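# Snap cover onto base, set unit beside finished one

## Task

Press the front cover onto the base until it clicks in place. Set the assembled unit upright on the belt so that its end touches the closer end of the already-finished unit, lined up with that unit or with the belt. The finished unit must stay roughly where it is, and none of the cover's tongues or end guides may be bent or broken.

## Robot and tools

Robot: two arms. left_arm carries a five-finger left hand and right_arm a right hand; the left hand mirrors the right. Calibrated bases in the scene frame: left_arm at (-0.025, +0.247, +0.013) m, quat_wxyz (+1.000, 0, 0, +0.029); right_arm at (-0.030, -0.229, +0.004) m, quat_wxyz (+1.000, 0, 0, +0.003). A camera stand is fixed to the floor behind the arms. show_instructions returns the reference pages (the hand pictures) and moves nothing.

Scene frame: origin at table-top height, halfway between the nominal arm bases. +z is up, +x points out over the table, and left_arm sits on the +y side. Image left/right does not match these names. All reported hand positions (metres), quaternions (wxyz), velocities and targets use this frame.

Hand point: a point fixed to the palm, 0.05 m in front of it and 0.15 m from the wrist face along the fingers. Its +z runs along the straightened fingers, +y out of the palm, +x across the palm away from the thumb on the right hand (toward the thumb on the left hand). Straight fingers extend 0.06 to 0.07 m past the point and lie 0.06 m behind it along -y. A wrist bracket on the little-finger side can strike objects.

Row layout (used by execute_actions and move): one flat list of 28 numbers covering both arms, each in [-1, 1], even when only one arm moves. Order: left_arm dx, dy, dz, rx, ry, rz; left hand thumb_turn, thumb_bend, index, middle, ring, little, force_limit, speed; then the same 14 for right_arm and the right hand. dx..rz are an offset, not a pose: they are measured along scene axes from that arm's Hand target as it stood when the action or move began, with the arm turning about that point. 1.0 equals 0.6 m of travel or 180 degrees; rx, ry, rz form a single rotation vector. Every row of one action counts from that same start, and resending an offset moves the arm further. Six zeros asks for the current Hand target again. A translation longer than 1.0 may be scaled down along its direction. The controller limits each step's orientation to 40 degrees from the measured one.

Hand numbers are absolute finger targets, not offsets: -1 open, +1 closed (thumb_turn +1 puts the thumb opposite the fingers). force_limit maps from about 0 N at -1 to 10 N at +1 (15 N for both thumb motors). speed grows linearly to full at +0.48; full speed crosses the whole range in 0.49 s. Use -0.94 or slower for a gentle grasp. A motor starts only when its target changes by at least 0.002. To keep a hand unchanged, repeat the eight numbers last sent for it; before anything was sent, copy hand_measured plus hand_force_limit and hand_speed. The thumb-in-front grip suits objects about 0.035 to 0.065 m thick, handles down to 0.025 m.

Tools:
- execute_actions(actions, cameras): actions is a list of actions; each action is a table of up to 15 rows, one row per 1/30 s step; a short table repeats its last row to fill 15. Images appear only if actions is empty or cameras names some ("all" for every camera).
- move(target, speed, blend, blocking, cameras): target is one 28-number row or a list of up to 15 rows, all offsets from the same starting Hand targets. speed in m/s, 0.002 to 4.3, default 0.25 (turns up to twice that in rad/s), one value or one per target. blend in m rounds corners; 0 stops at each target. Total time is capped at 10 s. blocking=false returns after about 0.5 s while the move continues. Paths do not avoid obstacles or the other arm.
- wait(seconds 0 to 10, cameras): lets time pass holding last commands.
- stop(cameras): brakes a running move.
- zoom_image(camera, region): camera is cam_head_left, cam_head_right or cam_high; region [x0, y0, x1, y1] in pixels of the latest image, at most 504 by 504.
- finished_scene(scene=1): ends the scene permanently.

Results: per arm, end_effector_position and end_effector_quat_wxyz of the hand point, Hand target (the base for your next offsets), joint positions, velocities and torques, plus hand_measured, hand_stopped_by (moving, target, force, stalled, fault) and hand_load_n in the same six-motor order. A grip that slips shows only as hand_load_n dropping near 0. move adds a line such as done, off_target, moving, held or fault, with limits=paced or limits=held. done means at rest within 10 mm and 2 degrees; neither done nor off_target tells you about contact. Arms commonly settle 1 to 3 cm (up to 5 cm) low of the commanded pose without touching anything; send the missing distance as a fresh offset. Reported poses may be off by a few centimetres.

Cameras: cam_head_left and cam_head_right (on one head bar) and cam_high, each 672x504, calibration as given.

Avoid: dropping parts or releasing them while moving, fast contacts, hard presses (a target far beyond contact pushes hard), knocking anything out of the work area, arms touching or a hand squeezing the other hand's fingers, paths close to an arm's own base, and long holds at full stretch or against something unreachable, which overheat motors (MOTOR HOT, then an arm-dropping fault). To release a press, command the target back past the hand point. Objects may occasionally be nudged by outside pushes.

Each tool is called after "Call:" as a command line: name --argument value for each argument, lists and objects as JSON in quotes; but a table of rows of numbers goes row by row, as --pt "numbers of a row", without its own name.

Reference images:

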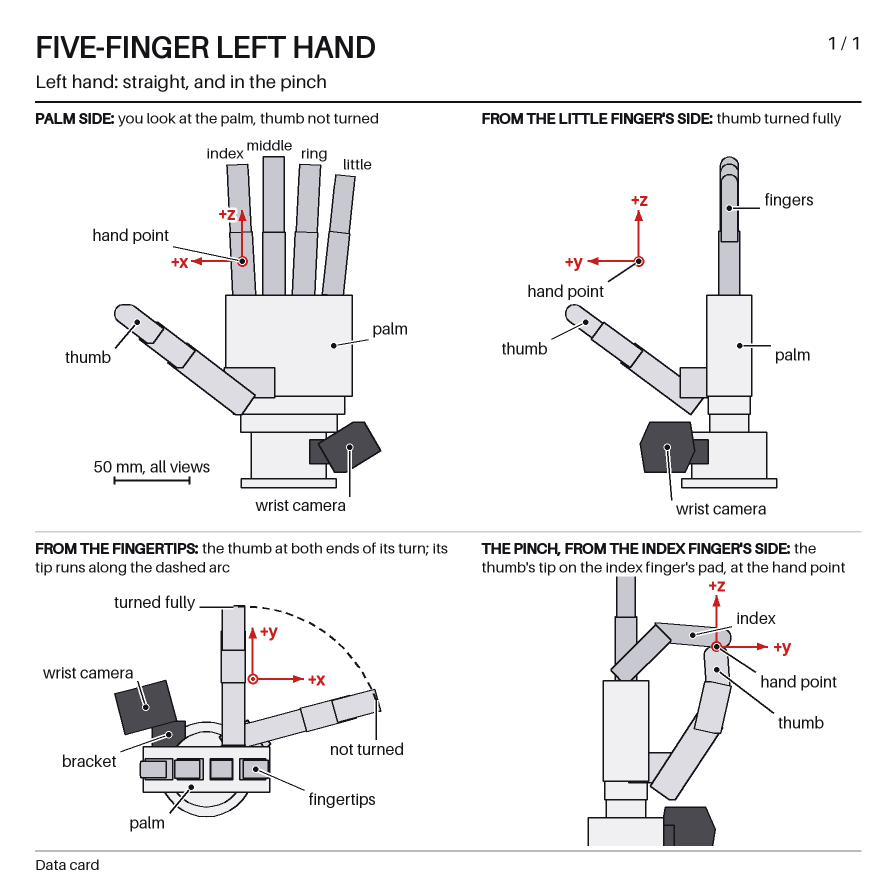

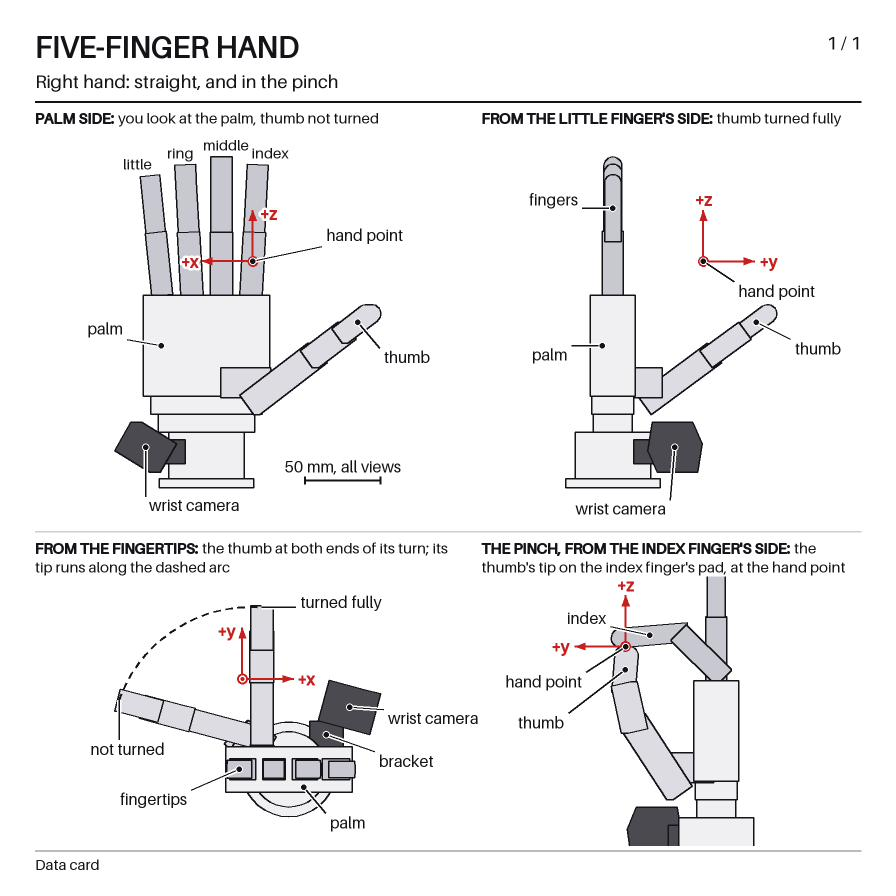

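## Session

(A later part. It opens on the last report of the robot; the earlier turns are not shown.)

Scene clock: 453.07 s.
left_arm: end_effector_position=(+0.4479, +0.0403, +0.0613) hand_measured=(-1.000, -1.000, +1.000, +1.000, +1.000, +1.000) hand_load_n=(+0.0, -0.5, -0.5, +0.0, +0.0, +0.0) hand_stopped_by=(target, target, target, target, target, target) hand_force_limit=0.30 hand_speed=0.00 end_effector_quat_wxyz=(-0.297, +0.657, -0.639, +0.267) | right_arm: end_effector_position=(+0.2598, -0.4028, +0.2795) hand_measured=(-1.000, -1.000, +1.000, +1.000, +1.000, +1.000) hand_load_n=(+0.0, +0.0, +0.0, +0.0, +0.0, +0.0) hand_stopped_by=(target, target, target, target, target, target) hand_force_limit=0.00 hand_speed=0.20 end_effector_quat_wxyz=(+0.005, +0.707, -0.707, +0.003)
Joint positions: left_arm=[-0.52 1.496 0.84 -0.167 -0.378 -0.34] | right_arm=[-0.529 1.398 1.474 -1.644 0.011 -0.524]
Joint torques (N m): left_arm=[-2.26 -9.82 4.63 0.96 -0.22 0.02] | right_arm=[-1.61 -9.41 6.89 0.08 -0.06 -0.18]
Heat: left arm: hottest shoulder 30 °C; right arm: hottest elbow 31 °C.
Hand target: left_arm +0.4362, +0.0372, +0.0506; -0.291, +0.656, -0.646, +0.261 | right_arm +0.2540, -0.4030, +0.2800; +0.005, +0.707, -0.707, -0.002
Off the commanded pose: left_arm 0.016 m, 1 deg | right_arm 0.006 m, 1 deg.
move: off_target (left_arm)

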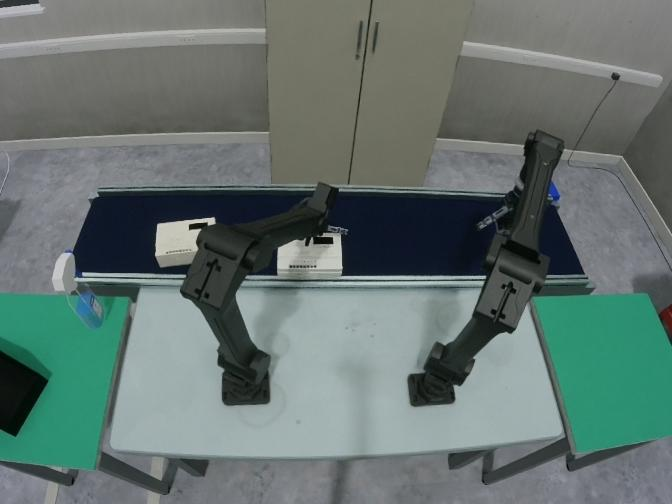

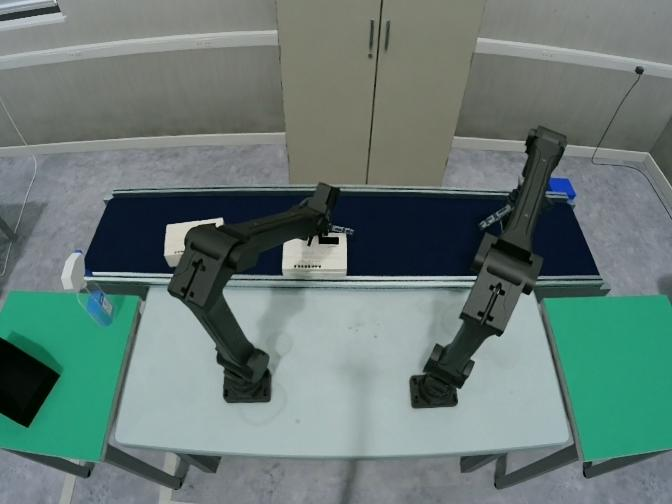

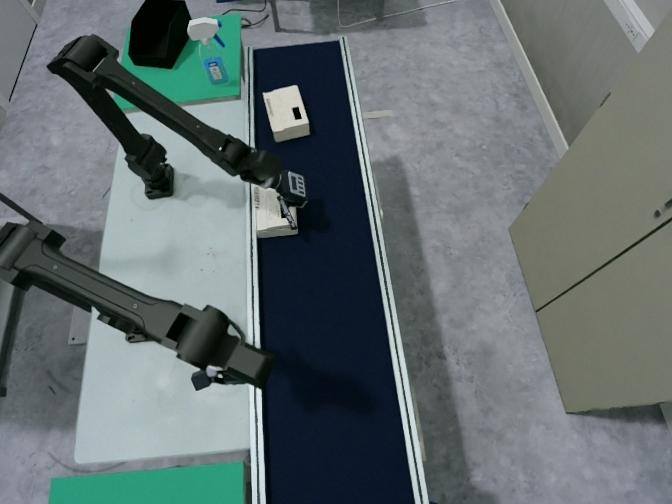

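Call:
move --target '[-0.05, 0, -0.06, 0,0,0, -1,-1,1,1,1,1,0.3,0, 0,0,0,0,0,0, -1,-1,1,1,1,1,0,0.2]' --speed 0.08 --cameras '["all"]'

Call:
zoom_image --camera "cam_head_right" --region '[275, 195, 355, 285]'

Call:
zoom_image --camera "cam_high" --region '[284, 218, 302, 236]'

Scene clock: 454.63 s.
left_arm: end_effector_position=(+0.4409, +0.0368, +0.0607) hand_measured=(-1.000, -1.000, +1.000, +1.000, +1.000, +1.000) hand_load_n=(-0.5, +0.0, -0.5, -1.0, -1.0, +0.0) hand_stopped_by=(target, target, target, target, target, target) hand_force_limit=0.30 hand_speed=0.00 end_effector_quat_wxyz=(-0.315, +0.654, -0.618, +0.302) | right_arm: end_effector_position=(+0.2598, -0.4028, +0.2795) hand_measured=(-1.000, -1.000, +1.000, +1.000, +1.000, +1.000) hand_load_n=(+0.0, +0.0, +0.0, +0.0, +0.0, +0.0) hand_stopped_by=(target, target, target, target, target, target) hand_force_limit=0.00 hand_speed=0.20 end_effector_quat_wxyz=(+0.005, +0.707, -0.707, +0.003)
Joint positions: left_arm=[-0.544 1.467 0.758 -0.033 -0.412 -0.36] | right_arm=[-0.529 1.398 1.474 -1.644 0.011 -0.524]
Joint torques (N m): left_arm=[-2.96 -6.59 2.59 -0.05 0.23 -0.04] | right_arm=[-1.61 -9.41 6.89 0.06 -0.07 -0.17]
Heat: left arm: hottest shoulder 30 °C; right arm: hottest elbow 31 °C.
Hand target: left_arm +0.4063, +0.0373, +0.0147; -0.291, +0.656, -0.646, +0.261 | right_arm +0.2540, -0.4030, +0.2800; +0.005, +0.707, -0.707, -0.002
Off the commanded pose: left_arm 0.058 m, 6 deg | right_arm 0.006 m, 1 deg.
move: off_target (left_arm)

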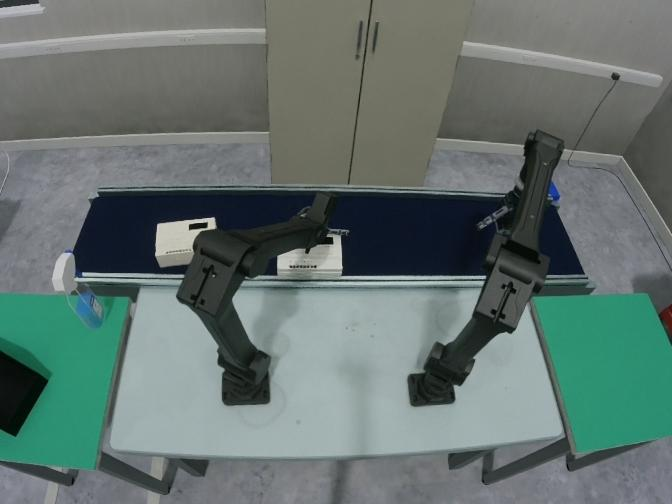

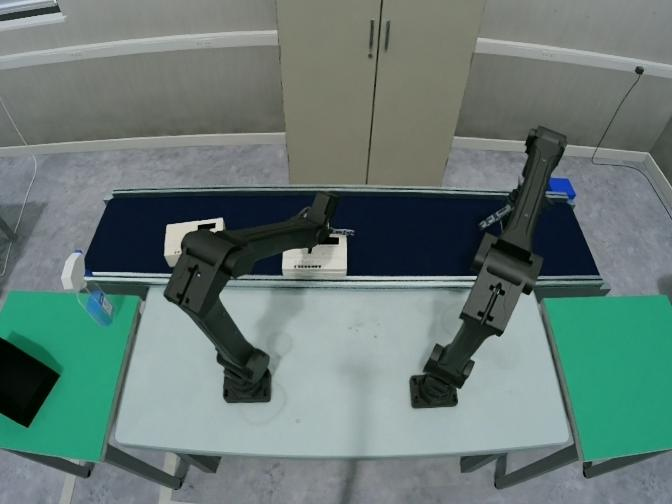

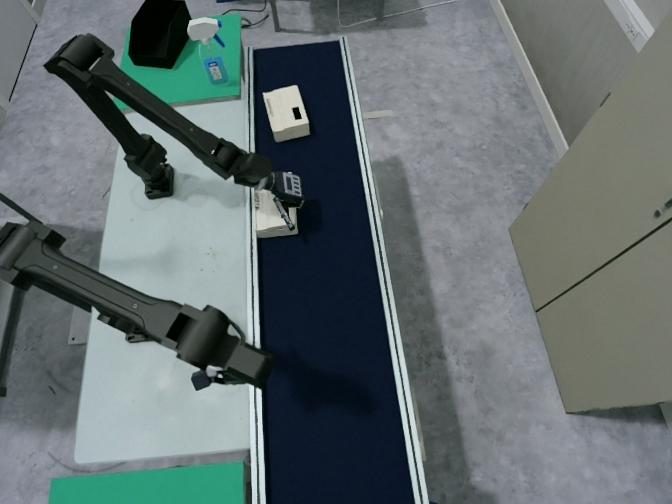

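Scaled by 5.600 from the camera's 672x504 image, which has a finer 960x720 frame.

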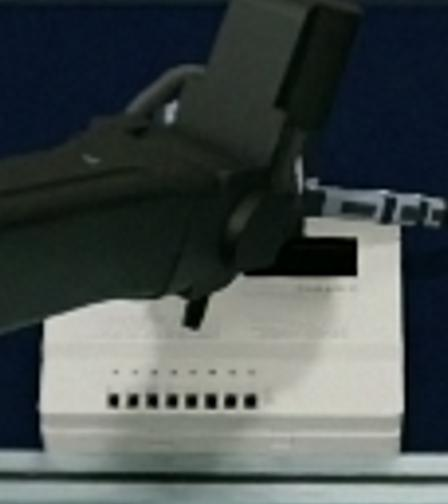

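Scaled by 28.000 from the camera's 672x504 image, which has a finer 960x720 frame.

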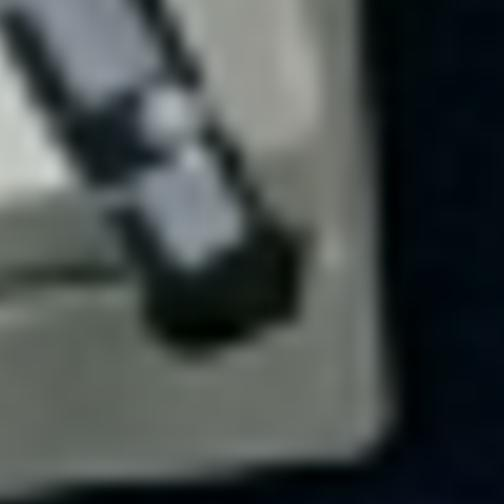

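Call:
zoom_image --camera "cam_head_right" --region '[312, 258, 348, 282]'

Call:
zoom_image --camera "cam_head_right" --region '[278, 258, 314, 282]'

Scaled by 14.000 from the camera's 672x504 image, which has a finer 960x720 frame.

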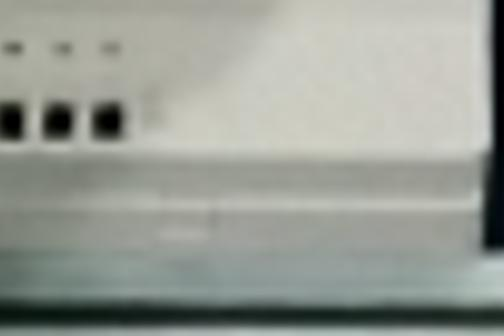

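Scaled by 14.000 from the camera's 672x504 image, which has a finer 960x720 frame.

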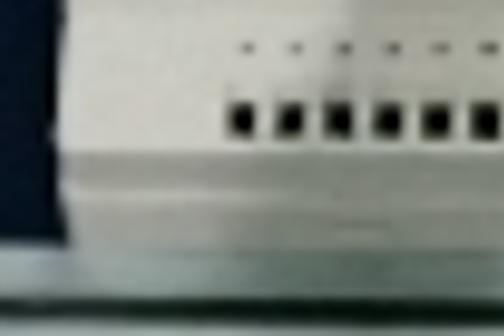

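Call:
move --target '[-0.05, 0, -0.08, 0,0.04,0, -1,-1,1,1,1,1,0.3,0, 0,0,0,0,0,0, -1,-1,1,1,1,1,0,0.2]' --speed 0.08 --cameras '["all"]'

Call:
zoom_image --camera "cam_high" --region '[250, 160, 330, 245]'

Call:
zoom_image --camera "cam_high" --region '[284, 218, 302, 236]'

Call:
zoom_image --camera "cam_head_right" --region '[312, 258, 348, 282]'

Scene clock: 456.53 s.
left_arm: end_effector_position=(+0.4371, +0.0354, +0.0582) hand_measured=(-1.000, -1.000, +1.000, +1.000, +1.000, +1.000) hand_load_n=(+0.0, +0.0, +0.0, -0.5, -3.5, -1.5) hand_stopped_by=(target, target, target, target, target, target) hand_force_limit=0.30 hand_speed=0.00 end_effector_quat_wxyz=(-0.307, +0.657, -0.619, +0.302) | right_arm: end_effector_position=(+0.2598, -0.4028, +0.2795) hand_measured=(-1.000, -1.000, +1.000, +1.000, +1.000, +1.000) hand_load_n=(+0.0, +0.0, +0.0, +0.0, +0.5, +0.0) hand_stopped_by=(target, target, target, target, target, target) hand_force_limit=0.00 hand_speed=0.20 end_effector_quat_wxyz=(+0.005, +0.707, -0.707, +0.003)
Joint positions: left_arm=[-0.544 1.465 0.754 -0.041 -0.4 -0.371] | right_arm=[-0.529 1.398 1.474 -1.644 0.011 -0.524]
Joint torques (N m): left_arm=[-3.25 -2.9 0.66 -1.55 1.45 -0.39] | right_arm=[-1.55 -9.47 6.9 0.08 -0.07 -0.18]
Heat: left arm: hottest shoulder 30 °C; right arm: hottest elbow 31 °C.
Hand target: left_arm +0.3763, +0.0372, -0.0332; -0.250, +0.671, -0.663, +0.219 | right_arm +0.2540, -0.4030, +0.2800; +0.005, +0.707, -0.707, -0.002
Off the commanded pose: left_arm 0.110 m, 13 deg | right_arm 0.006 m, 1 deg.
move: off_target (left_arm)

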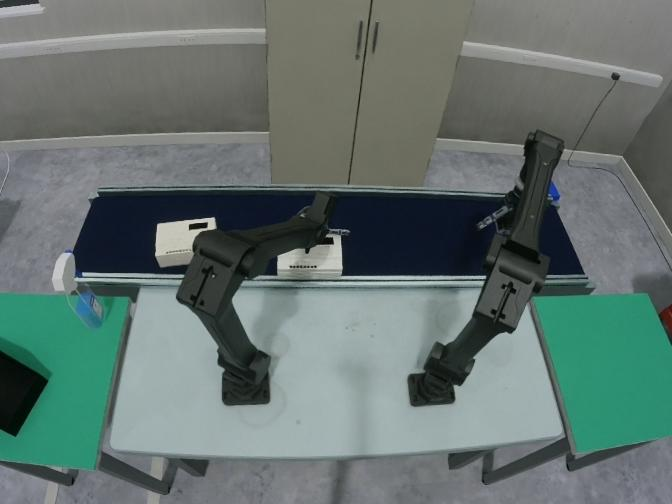

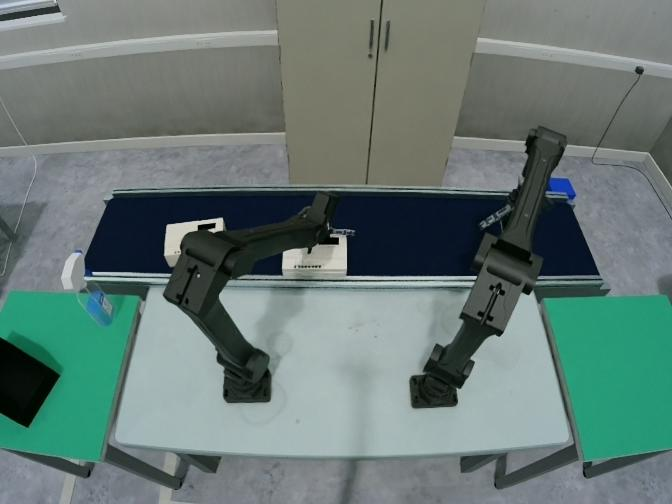

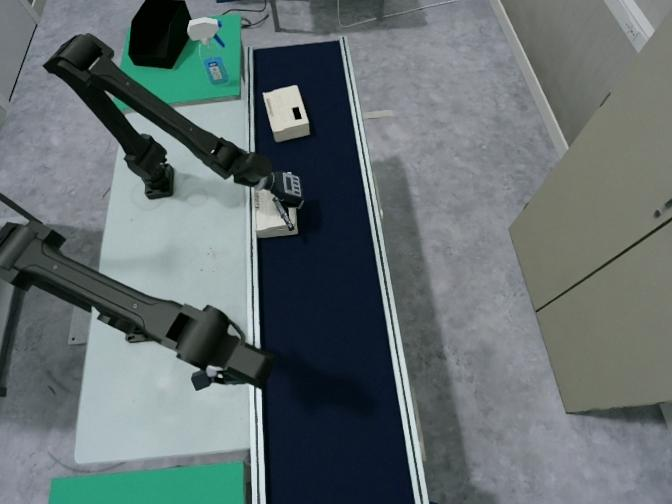

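Scaled by 5.929 from the camera's 672x504 image, which has a finer 960x720 frame.

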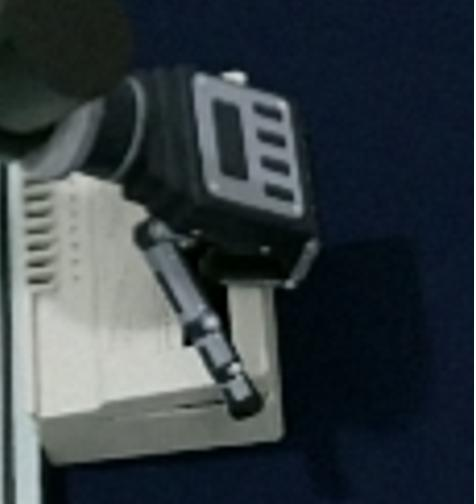

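Scaled by 28.000 from the camera's 672x504 image, which has a finer 960x720 frame.

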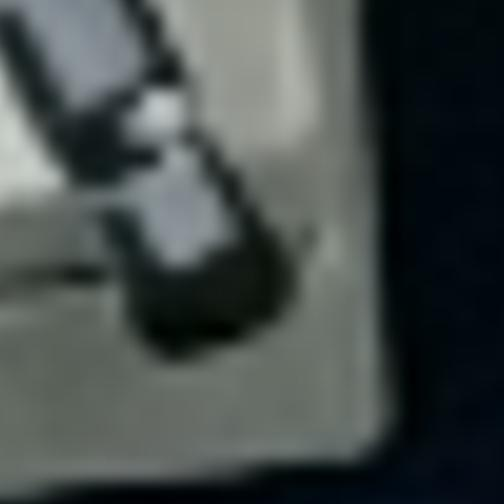

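Scaled by 14.000 from the camera's 672x504 image, which has a finer 960x720 frame.

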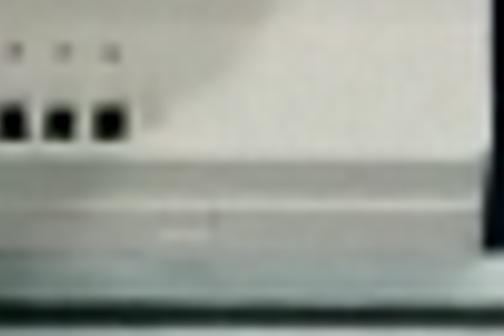

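Call:
move --target '[-0.06, 0.005, -0.09, 0,0.03,0, -1,-1,1,1,1,1,0.3,0, 0,0,0,0,0,0, -1,-1,1,1,1,1,0,0.2]' --speed 0.08 --cameras '["all"]'

Call:
zoom_image --camera "cam_high" --region '[284, 218, 302, 236]'

Call:
zoom_image --camera "cam_head_right" --region '[312, 258, 348, 282]'

Scene clock: 458.23 s.
left_arm: end_effector_position=(+0.4303, +0.0348, +0.0535) hand_measured=(-1.000, -1.000, +1.000, +1.000, +1.000, +1.000) hand_load_n=(+0.0, -0.5, +0.0, +0.5, -3.0, -5.0) hand_stopped_by=(target, target, target, target, target, target) hand_force_limit=0.30 hand_speed=0.00 end_effector_quat_wxyz=(-0.299, +0.659, -0.619, +0.306) | right_arm: end_effector_position=(+0.2598, -0.4028, +0.2795) hand_measured=(-1.000, -1.000, +1.000, +1.000, +1.000, +1.000) hand_load_n=(+0.0, +0.0, +0.0, +0.0, +0.0, +0.0) hand_stopped_by=(target, target, target, target, target, target) hand_force_limit=0.00 hand_speed=0.20 end_effector_quat_wxyz=(+0.005, +0.707, -0.707, +0.003)
Joint positions: left_arm=[-0.544 1.459 0.731 -0.024 -0.383 -0.38] | right_arm=[-0.529 1.398 1.474 -1.644 0.011 -0.524]
Joint torques (N m): left_arm=[-4.01 0.56 -2.91 -1.69 1.91 -0.69] | right_arm=[-1.61 -9.41 6.87 0.08 -0.07 -0.18]
Heat: left arm: hottest shoulder 30 °C; right arm: hottest elbow 31 °C.
Hand target: left_arm +0.3402, +0.0402, -0.0872; -0.218, +0.681, -0.674, +0.187 | right_arm +0.2540, -0.4030, +0.2800; +0.005, +0.707, -0.707, -0.002
Off the commanded pose: left_arm 0.167 m, 18 deg | right_arm 0.006 m, 1 deg.
move: off_target (left_arm)

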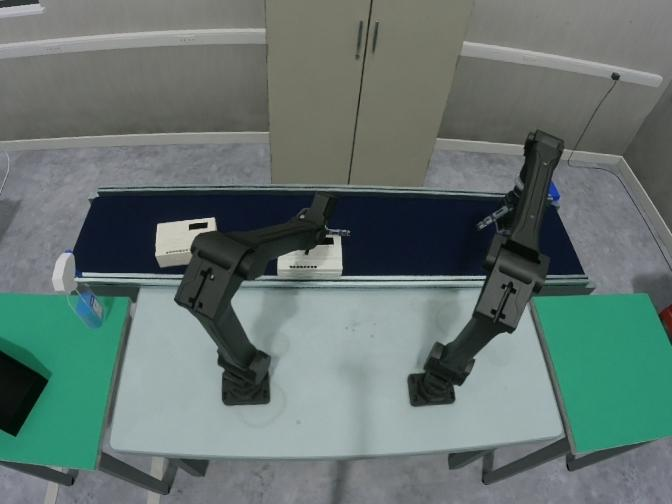

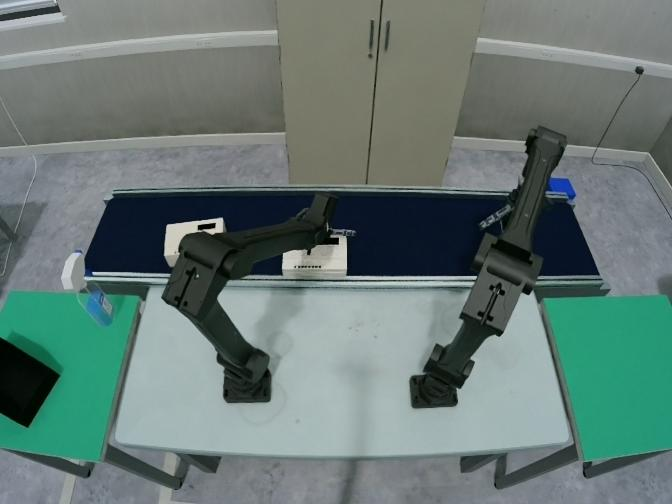

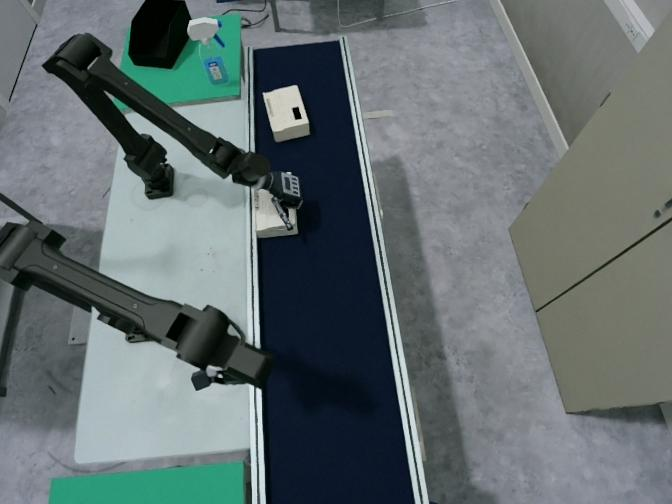

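Scaled by 28.000 from the camera's 672x504 image, which has a finer 960x720 frame.

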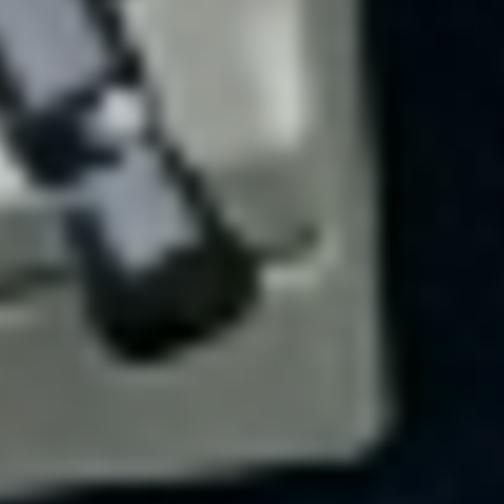

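Scaled by 14.000 from the camera's 672x504 image, which has a finer 960x720 frame.

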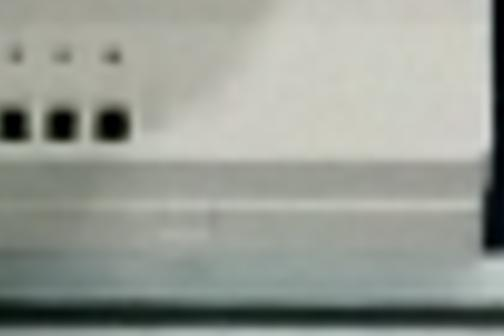

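Call:
move --target '[-0.03, 0.005, -0.09, 0,0.02,0, -1,-1,1,1,1,1,0.3,0, 0,0,0,0,0,0, -1,-1,1,1,1,1,0,0.2]' --speed 0.08 --cameras '["cam_high","cam_head_right"]'

Call:
zoom_image --camera "cam_high" --region '[284, 218, 302, 236]'

Call:
zoom_image --camera "cam_head_right" --region '[312, 258, 348, 282]'

Scene clock: 460.17 s.
left_arm: end_effector_position=(+0.4264, +0.0335, +0.0537) hand_measured=(-1.000, -1.000, +1.000, +1.000, +1.000, +1.000) hand_load_n=(-0.5, +0.0, +0.0, +0.0, -1.5, -10.5) hand_stopped_by=(target, target, target, target, target, target) hand_force_limit=0.30 hand_speed=0.00 end_effector_quat_wxyz=(-0.297, +0.656, -0.613, +0.326) | right_arm: end_effector_position=(+0.2598, -0.4028, +0.2795) hand_measured=(-1.000, -1.000, +1.000, +1.000, +1.000, +1.000) hand_load_n=(+0.0, +0.0, +0.0, +0.0, +0.0, +0.0) hand_stopped_by=(target, target, target, target, target, target) hand_force_limit=0.00 hand_speed=0.20 end_effector_quat_wxyz=(+0.005, +0.707, -0.707, +0.003)
Joint positions: left_arm=[-0.544 1.445 0.694 0.035 -0.369 -0.384] | right_arm=[-0.529 1.398 1.474 -1.644 0.011 -0.524]
Joint torques (N m): left_arm=[-3.96 5.42 -4.75 -2.11 2.24 -0.82] | right_arm=[-1.55 -9.41 6.89 0.06 -0.07 -0.18]
Heat: left arm: hottest shoulder 30 °C; right arm: hottest elbow 31 °C.
Hand target: left_arm +0.3221, +0.0433, -0.1413; -0.197, +0.686, -0.680, +0.166 | right_arm +0.2540, -0.4030, +0.2800; +0.005, +0.707, -0.707, -0.002
Off the commanded pose: left_arm 0.221 m, 23 deg | right_arm 0.006 m, 1 deg.
move: off_target (left_arm)
Images, in order (width x height): cam_head_right 672x504, cam_high 672x504.

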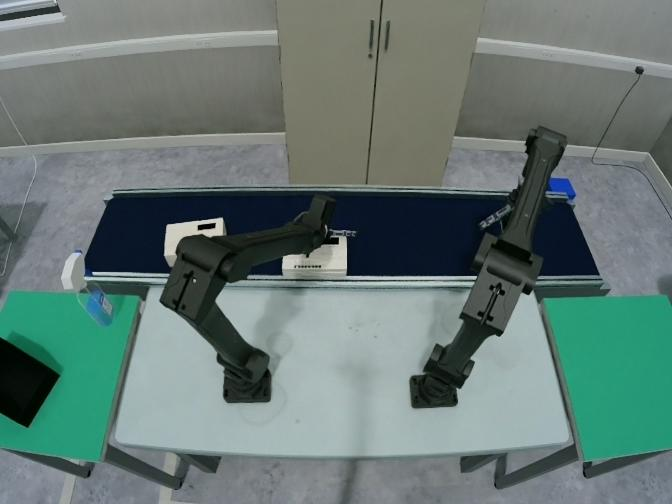

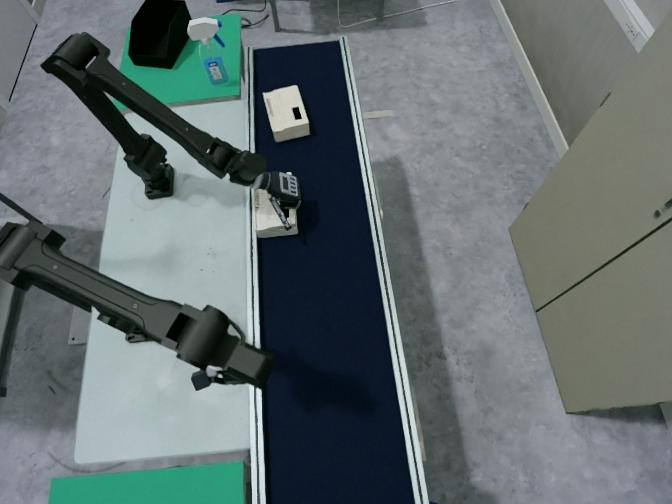

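Scaled by 28.000 from the camera's 672x504 image, which has a finer 960x720 frame.

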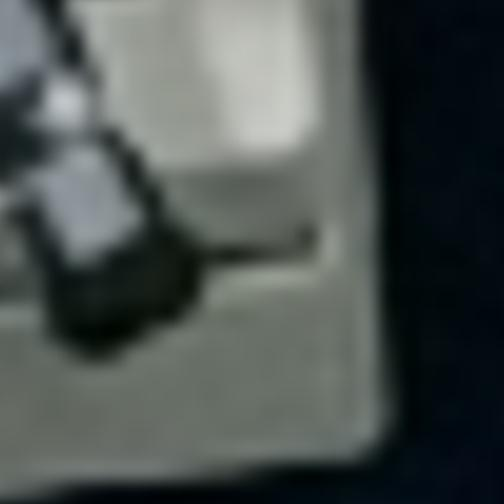

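Scaled by 14.000 from the camera's 672x504 image, which has a finer 960x720 frame.

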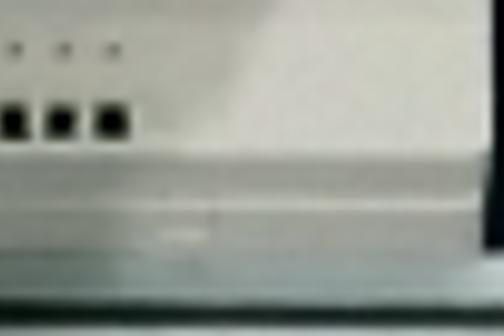

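Call:
move --pt "0.06 0 0.15 0 -0.03 0 -1 -1 1 1 1 1 0.3 0 0 0 0 0 0 0 -1 -1 1 1 1 1 0 0.2" --pt "0.19 0 0.33 0 -0.08 0 -1 -1 1 1 1 1 0.3 0 0 0 0 0 0 0 -1 -1 1 1 1 1 0 0.2" --pt "0.26 0 0.45 0 -0.09 0 -1 -1 1 1 1 1 0.3 0 0 0 0 0 0 0 -1 -1 1 1 1 1 0 0.2" --speed '[0.08, 0.08, 0.2]' --cameras '["all"]'

Call:
zoom_image --camera "cam_head_left" --region '[152, 240, 188, 270]'

Call:
zoom_image --camera "cam_head_left" --region '[185, 240, 221, 270]'

Call:
zoom_image --camera "cam_head_left" --region '[274, 255, 310, 285]'

Call:
zoom_image --camera "cam_head_left" --region '[308, 255, 344, 285]'

Call:
zoom_image --camera "cam_high" --region '[284, 218, 302, 236]'

Scene clock: 466.03 s.
left_arm: end_effector_position=(+0.4598, +0.0467, +0.1096) hand_measured=(-1.000, -1.000, +1.000, +1.000, +1.000, +1.000) hand_load_n=(-0.5, +0.0, +0.0, +0.0, +0.0, +0.0) hand_stopped_by=(target, target, target, target, target, target) hand_force_limit=0.30 hand_speed=0.00 end_effector_quat_wxyz=(-0.284, +0.659, -0.651, +0.248) | right_arm: end_effector_position=(+0.2598, -0.4028, +0.2795) hand_measured=(-1.000, -1.000, +1.000, +1.000, +1.000, +1.000) hand_load_n=(+0.0, +0.0, +0.0, +0.0, +0.0, +0.0) hand_stopped_by=(target, target, target, target, target, target) hand_force_limit=0.00 hand_speed=0.20 end_effector_quat_wxyz=(+0.005, +0.707, -0.707, +0.003)
Joint positions: left_arm=[-0.488 1.454 0.967 -0.377 -0.344 -0.315] | right_arm=[-0.529 1.398 1.474 -1.644 0.011 -0.524]
Joint torques (N m): left_arm=[-0.5 -9.7 10.21 0.54 -0.11 0.21] | right_arm=[-1.61 -9.47 6.87 0.08 -0.07 -0.18]
Heat: left arm: hottest shoulder 29 °C; right arm: hottest elbow 31 °C.
Hand target: left_arm +0.4781, +0.0432, +0.1288; -0.291, +0.656, -0.646, +0.261 | right_arm +0.2540, -0.4030, +0.2800; +0.005, +0.707, -0.707, -0.002
Off the commanded pose: left_arm 0.027 m, 2 deg | right_arm 0.006 m, 1 deg.
move: off_target (left_arm)

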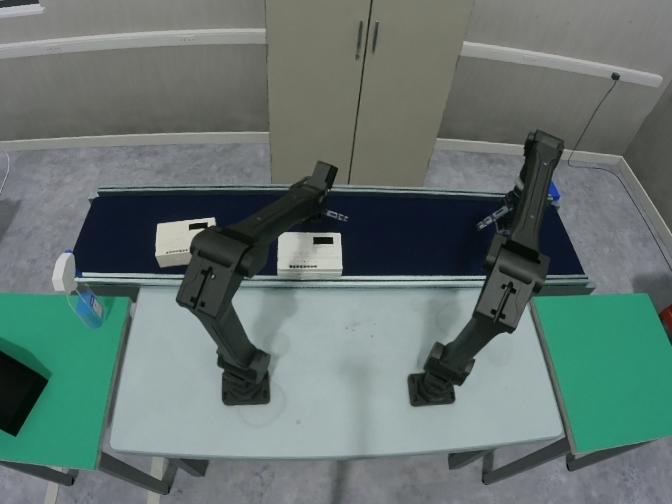

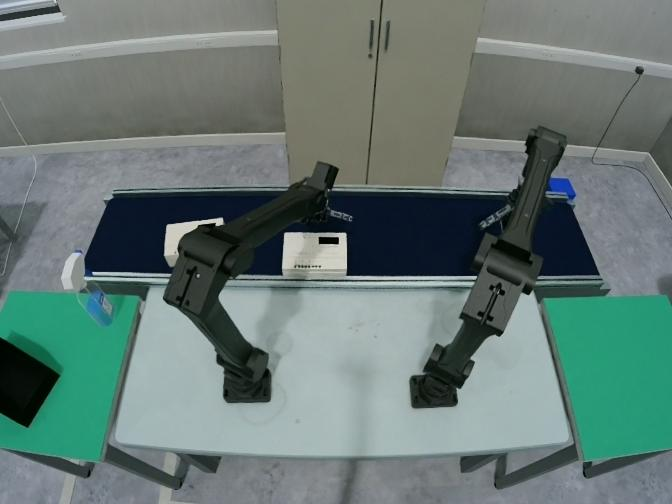

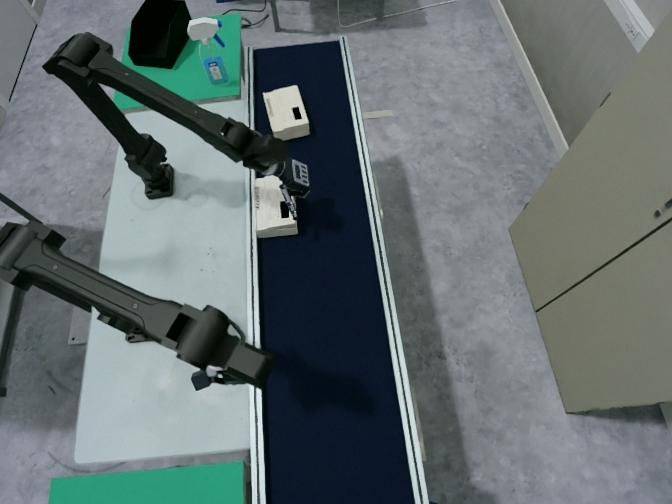

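Scaled by 14.000 from the camera's 672x504 image, which has a finer 960x720 frame.

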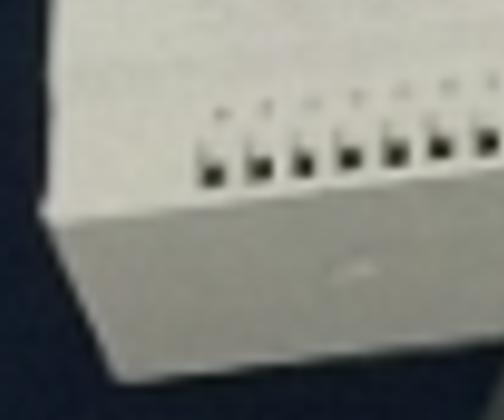

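Scaled by 14.000 from the camera's 672x504 image, which has a finer 960x720 frame.

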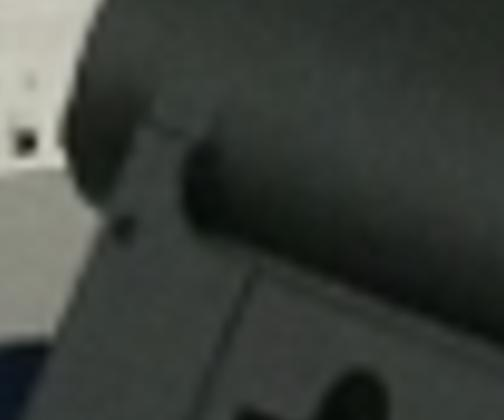

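Scaled by 14.000 from the camera's 672x504 image, which has a finer 960x720 frame.

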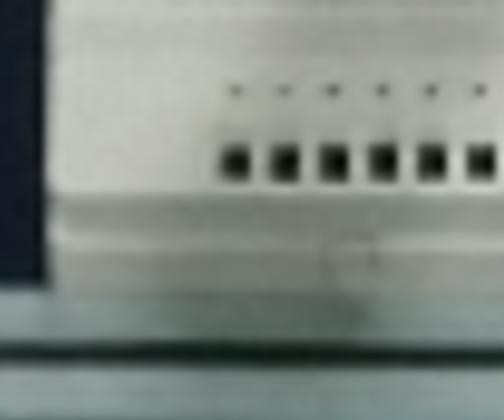

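Scaled by 14.000 from the camera's 672x504 image, which has a finer 960x720 frame.

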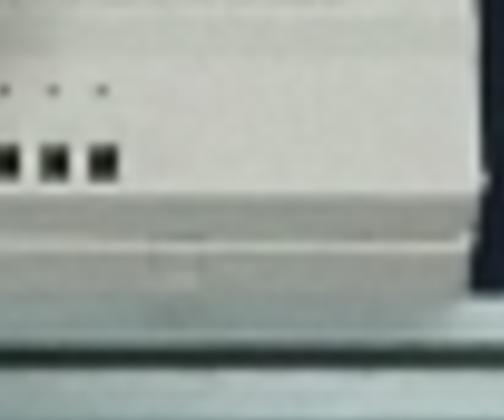

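Scaled by 28.000 from the camera's 672x504 image, which has a finer 960x720 frame.

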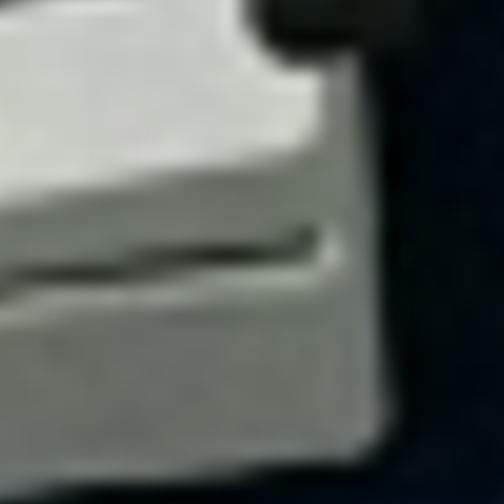

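Call:
zoom_image --camera "cam_head_left" --region '[314, 268, 328, 280]'

Call:
zoom_image --camera "cam_head_left" --region '[170, 248, 184, 264]'

Call:
zoom_image --camera "cam_head_right" --region '[320, 266, 336, 280]'

Call:
zoom_image --camera "cam_head_right" --region '[296, 266, 312, 280]'

Scaled by 36.000 from the camera's 672x504 image, which has a finer 960x720 frame.

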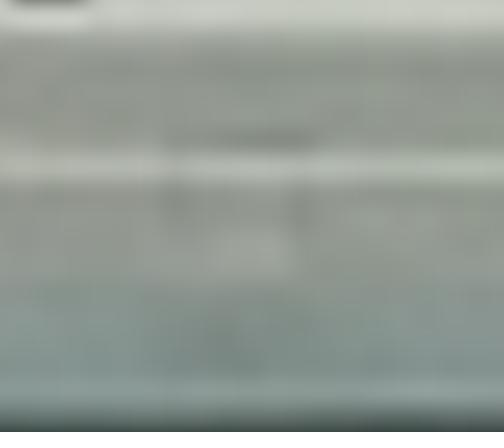

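Scaled by 31.500 from the camera's 672x504 image, which has a finer 960x720 frame.

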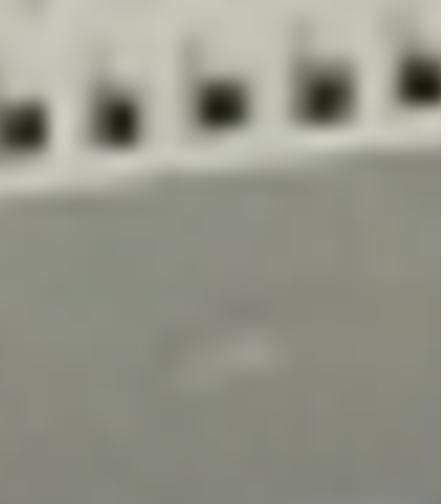

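Scaled by 31.500 from the camera's 672x504 image, which has a finer 960x720 frame.

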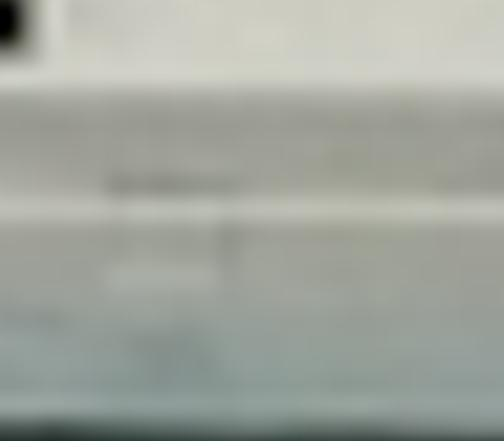

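Scaled by 31.500 from the camera's 672x504 image, which has a finer 960x720 frame.

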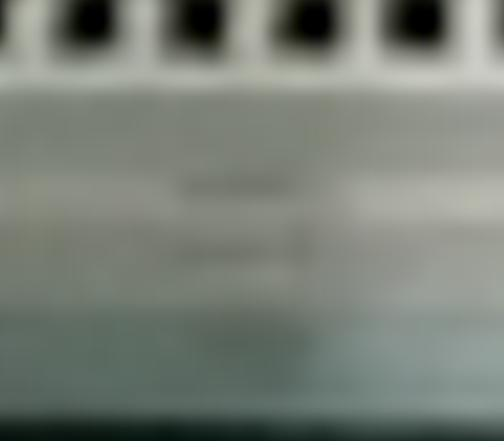

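Call:
move --pt "0.01 0.04 -0.03 0 0.061 0 -1 -1 1 1 1 1 0.3 0 0 0 0 0 0 0 -1 -1 1 1 1 1 0 0.2" --pt "-0.0185 0.04 -0.101 0 0.061 0 -1 -1 1 1 1 1 0.3 0 0 0 0 0 0 0 -1 -1 1 1 1 1 0 0.2" --speed '[0.15, 0.1]' --blend 0.01 --cameras '["all"]'

Call:
zoom_image --camera "cam_high" --region '[250, 160, 330, 245]'

Call:
zoom_image --camera "cam_head_right" --region '[275, 195, 355, 285]'

Scene clock: 474.40 s.
left_arm: end_effector_position=(+0.4700, +0.0672, +0.0783) hand_measured=(-1.000, -1.000, +1.000, +1.000, +1.000, +1.000) hand_load_n=(+0.0, +0.0, +0.0, +0.0, +0.0, +0.0) hand_stopped_by=(target, target, target, target, target, target) hand_force_limit=0.30 hand_speed=0.00 end_effector_quat_wxyz=(-0.230, +0.680, -0.667, +0.202) | right_arm: end_effector_position=(+0.2598, -0.4028, +0.2795) hand_measured=(-1.000, -1.000, +1.000, +1.000, +1.000, +1.000) hand_load_n=(+0.0, -0.5, +0.0, +0.0, +0.0, +0.0) hand_stopped_by=(target, target, target, target, target, target) hand_force_limit=0.00 hand_speed=0.20 end_effector_quat_wxyz=(+0.005, +0.707, -0.707, +0.003)
Joint positions: left_arm=[-0.407 1.558 1.042 -0.476 -0.241 -0.296] | right_arm=[-0.529 1.398 1.474 -1.644 0.011 -0.524]
Joint torques (N m): left_arm=[-1.26 -10.4 5.71 1.11 -0.19 0.14] | right_arm=[-1.61 -9.41 6.87 0.08 -0.07 -0.18]
Heat: left arm: hottest shoulder 29 °C; right arm: hottest elbow 31 °C.
Hand target: left_arm +0.4671, +0.0674, +0.0681; -0.228, +0.678, -0.671, +0.197 | right_arm +0.2540, -0.4030, +0.2800; +0.005, +0.707, -0.707, -0.002
Off the commanded pose: left_arm 0.011 m, 1 deg | right_arm 0.006 m, 1 deg.
move: off_target (left_arm)

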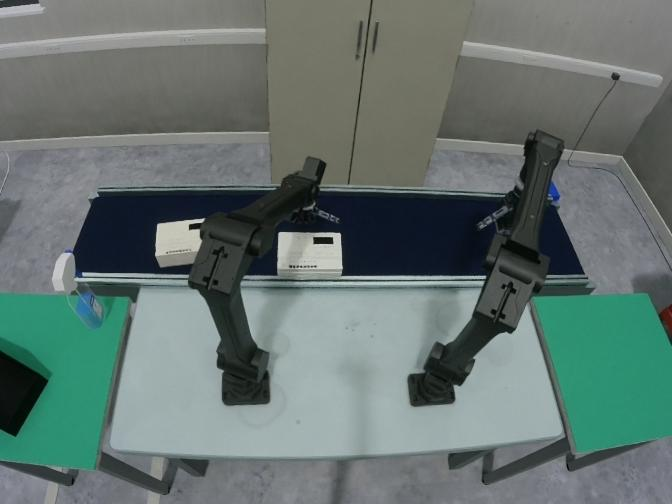

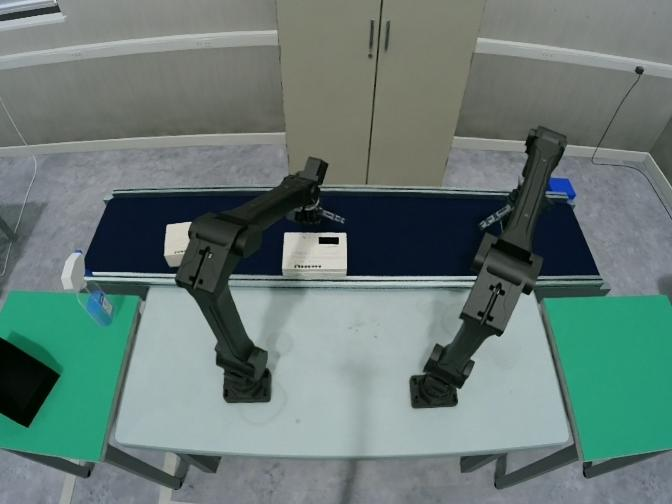

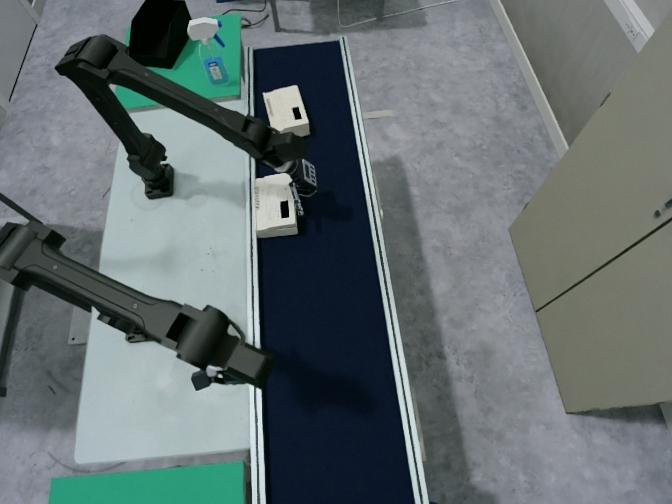

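Scaled by 5.929 from the camera's 672x504 image, which has a finer 960x720 frame.

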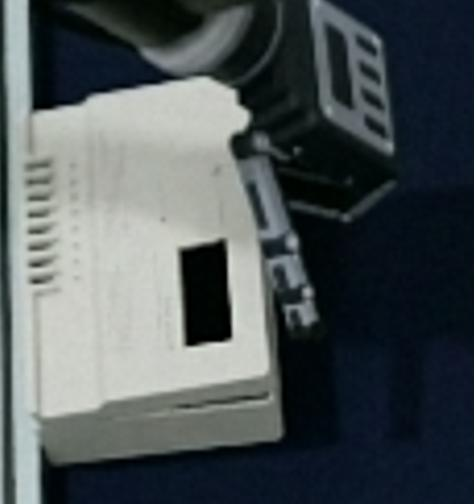

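Scaled by 5.600 from the camera's 672x504 image, which has a finer 960x720 frame.

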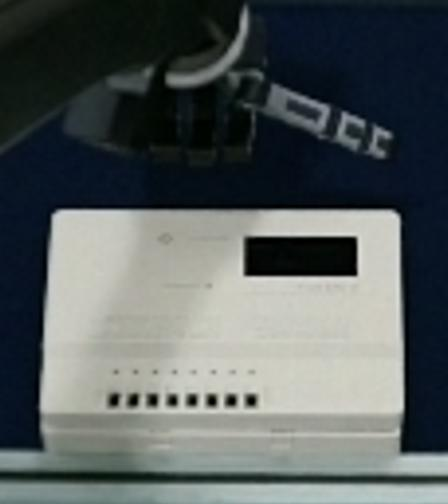

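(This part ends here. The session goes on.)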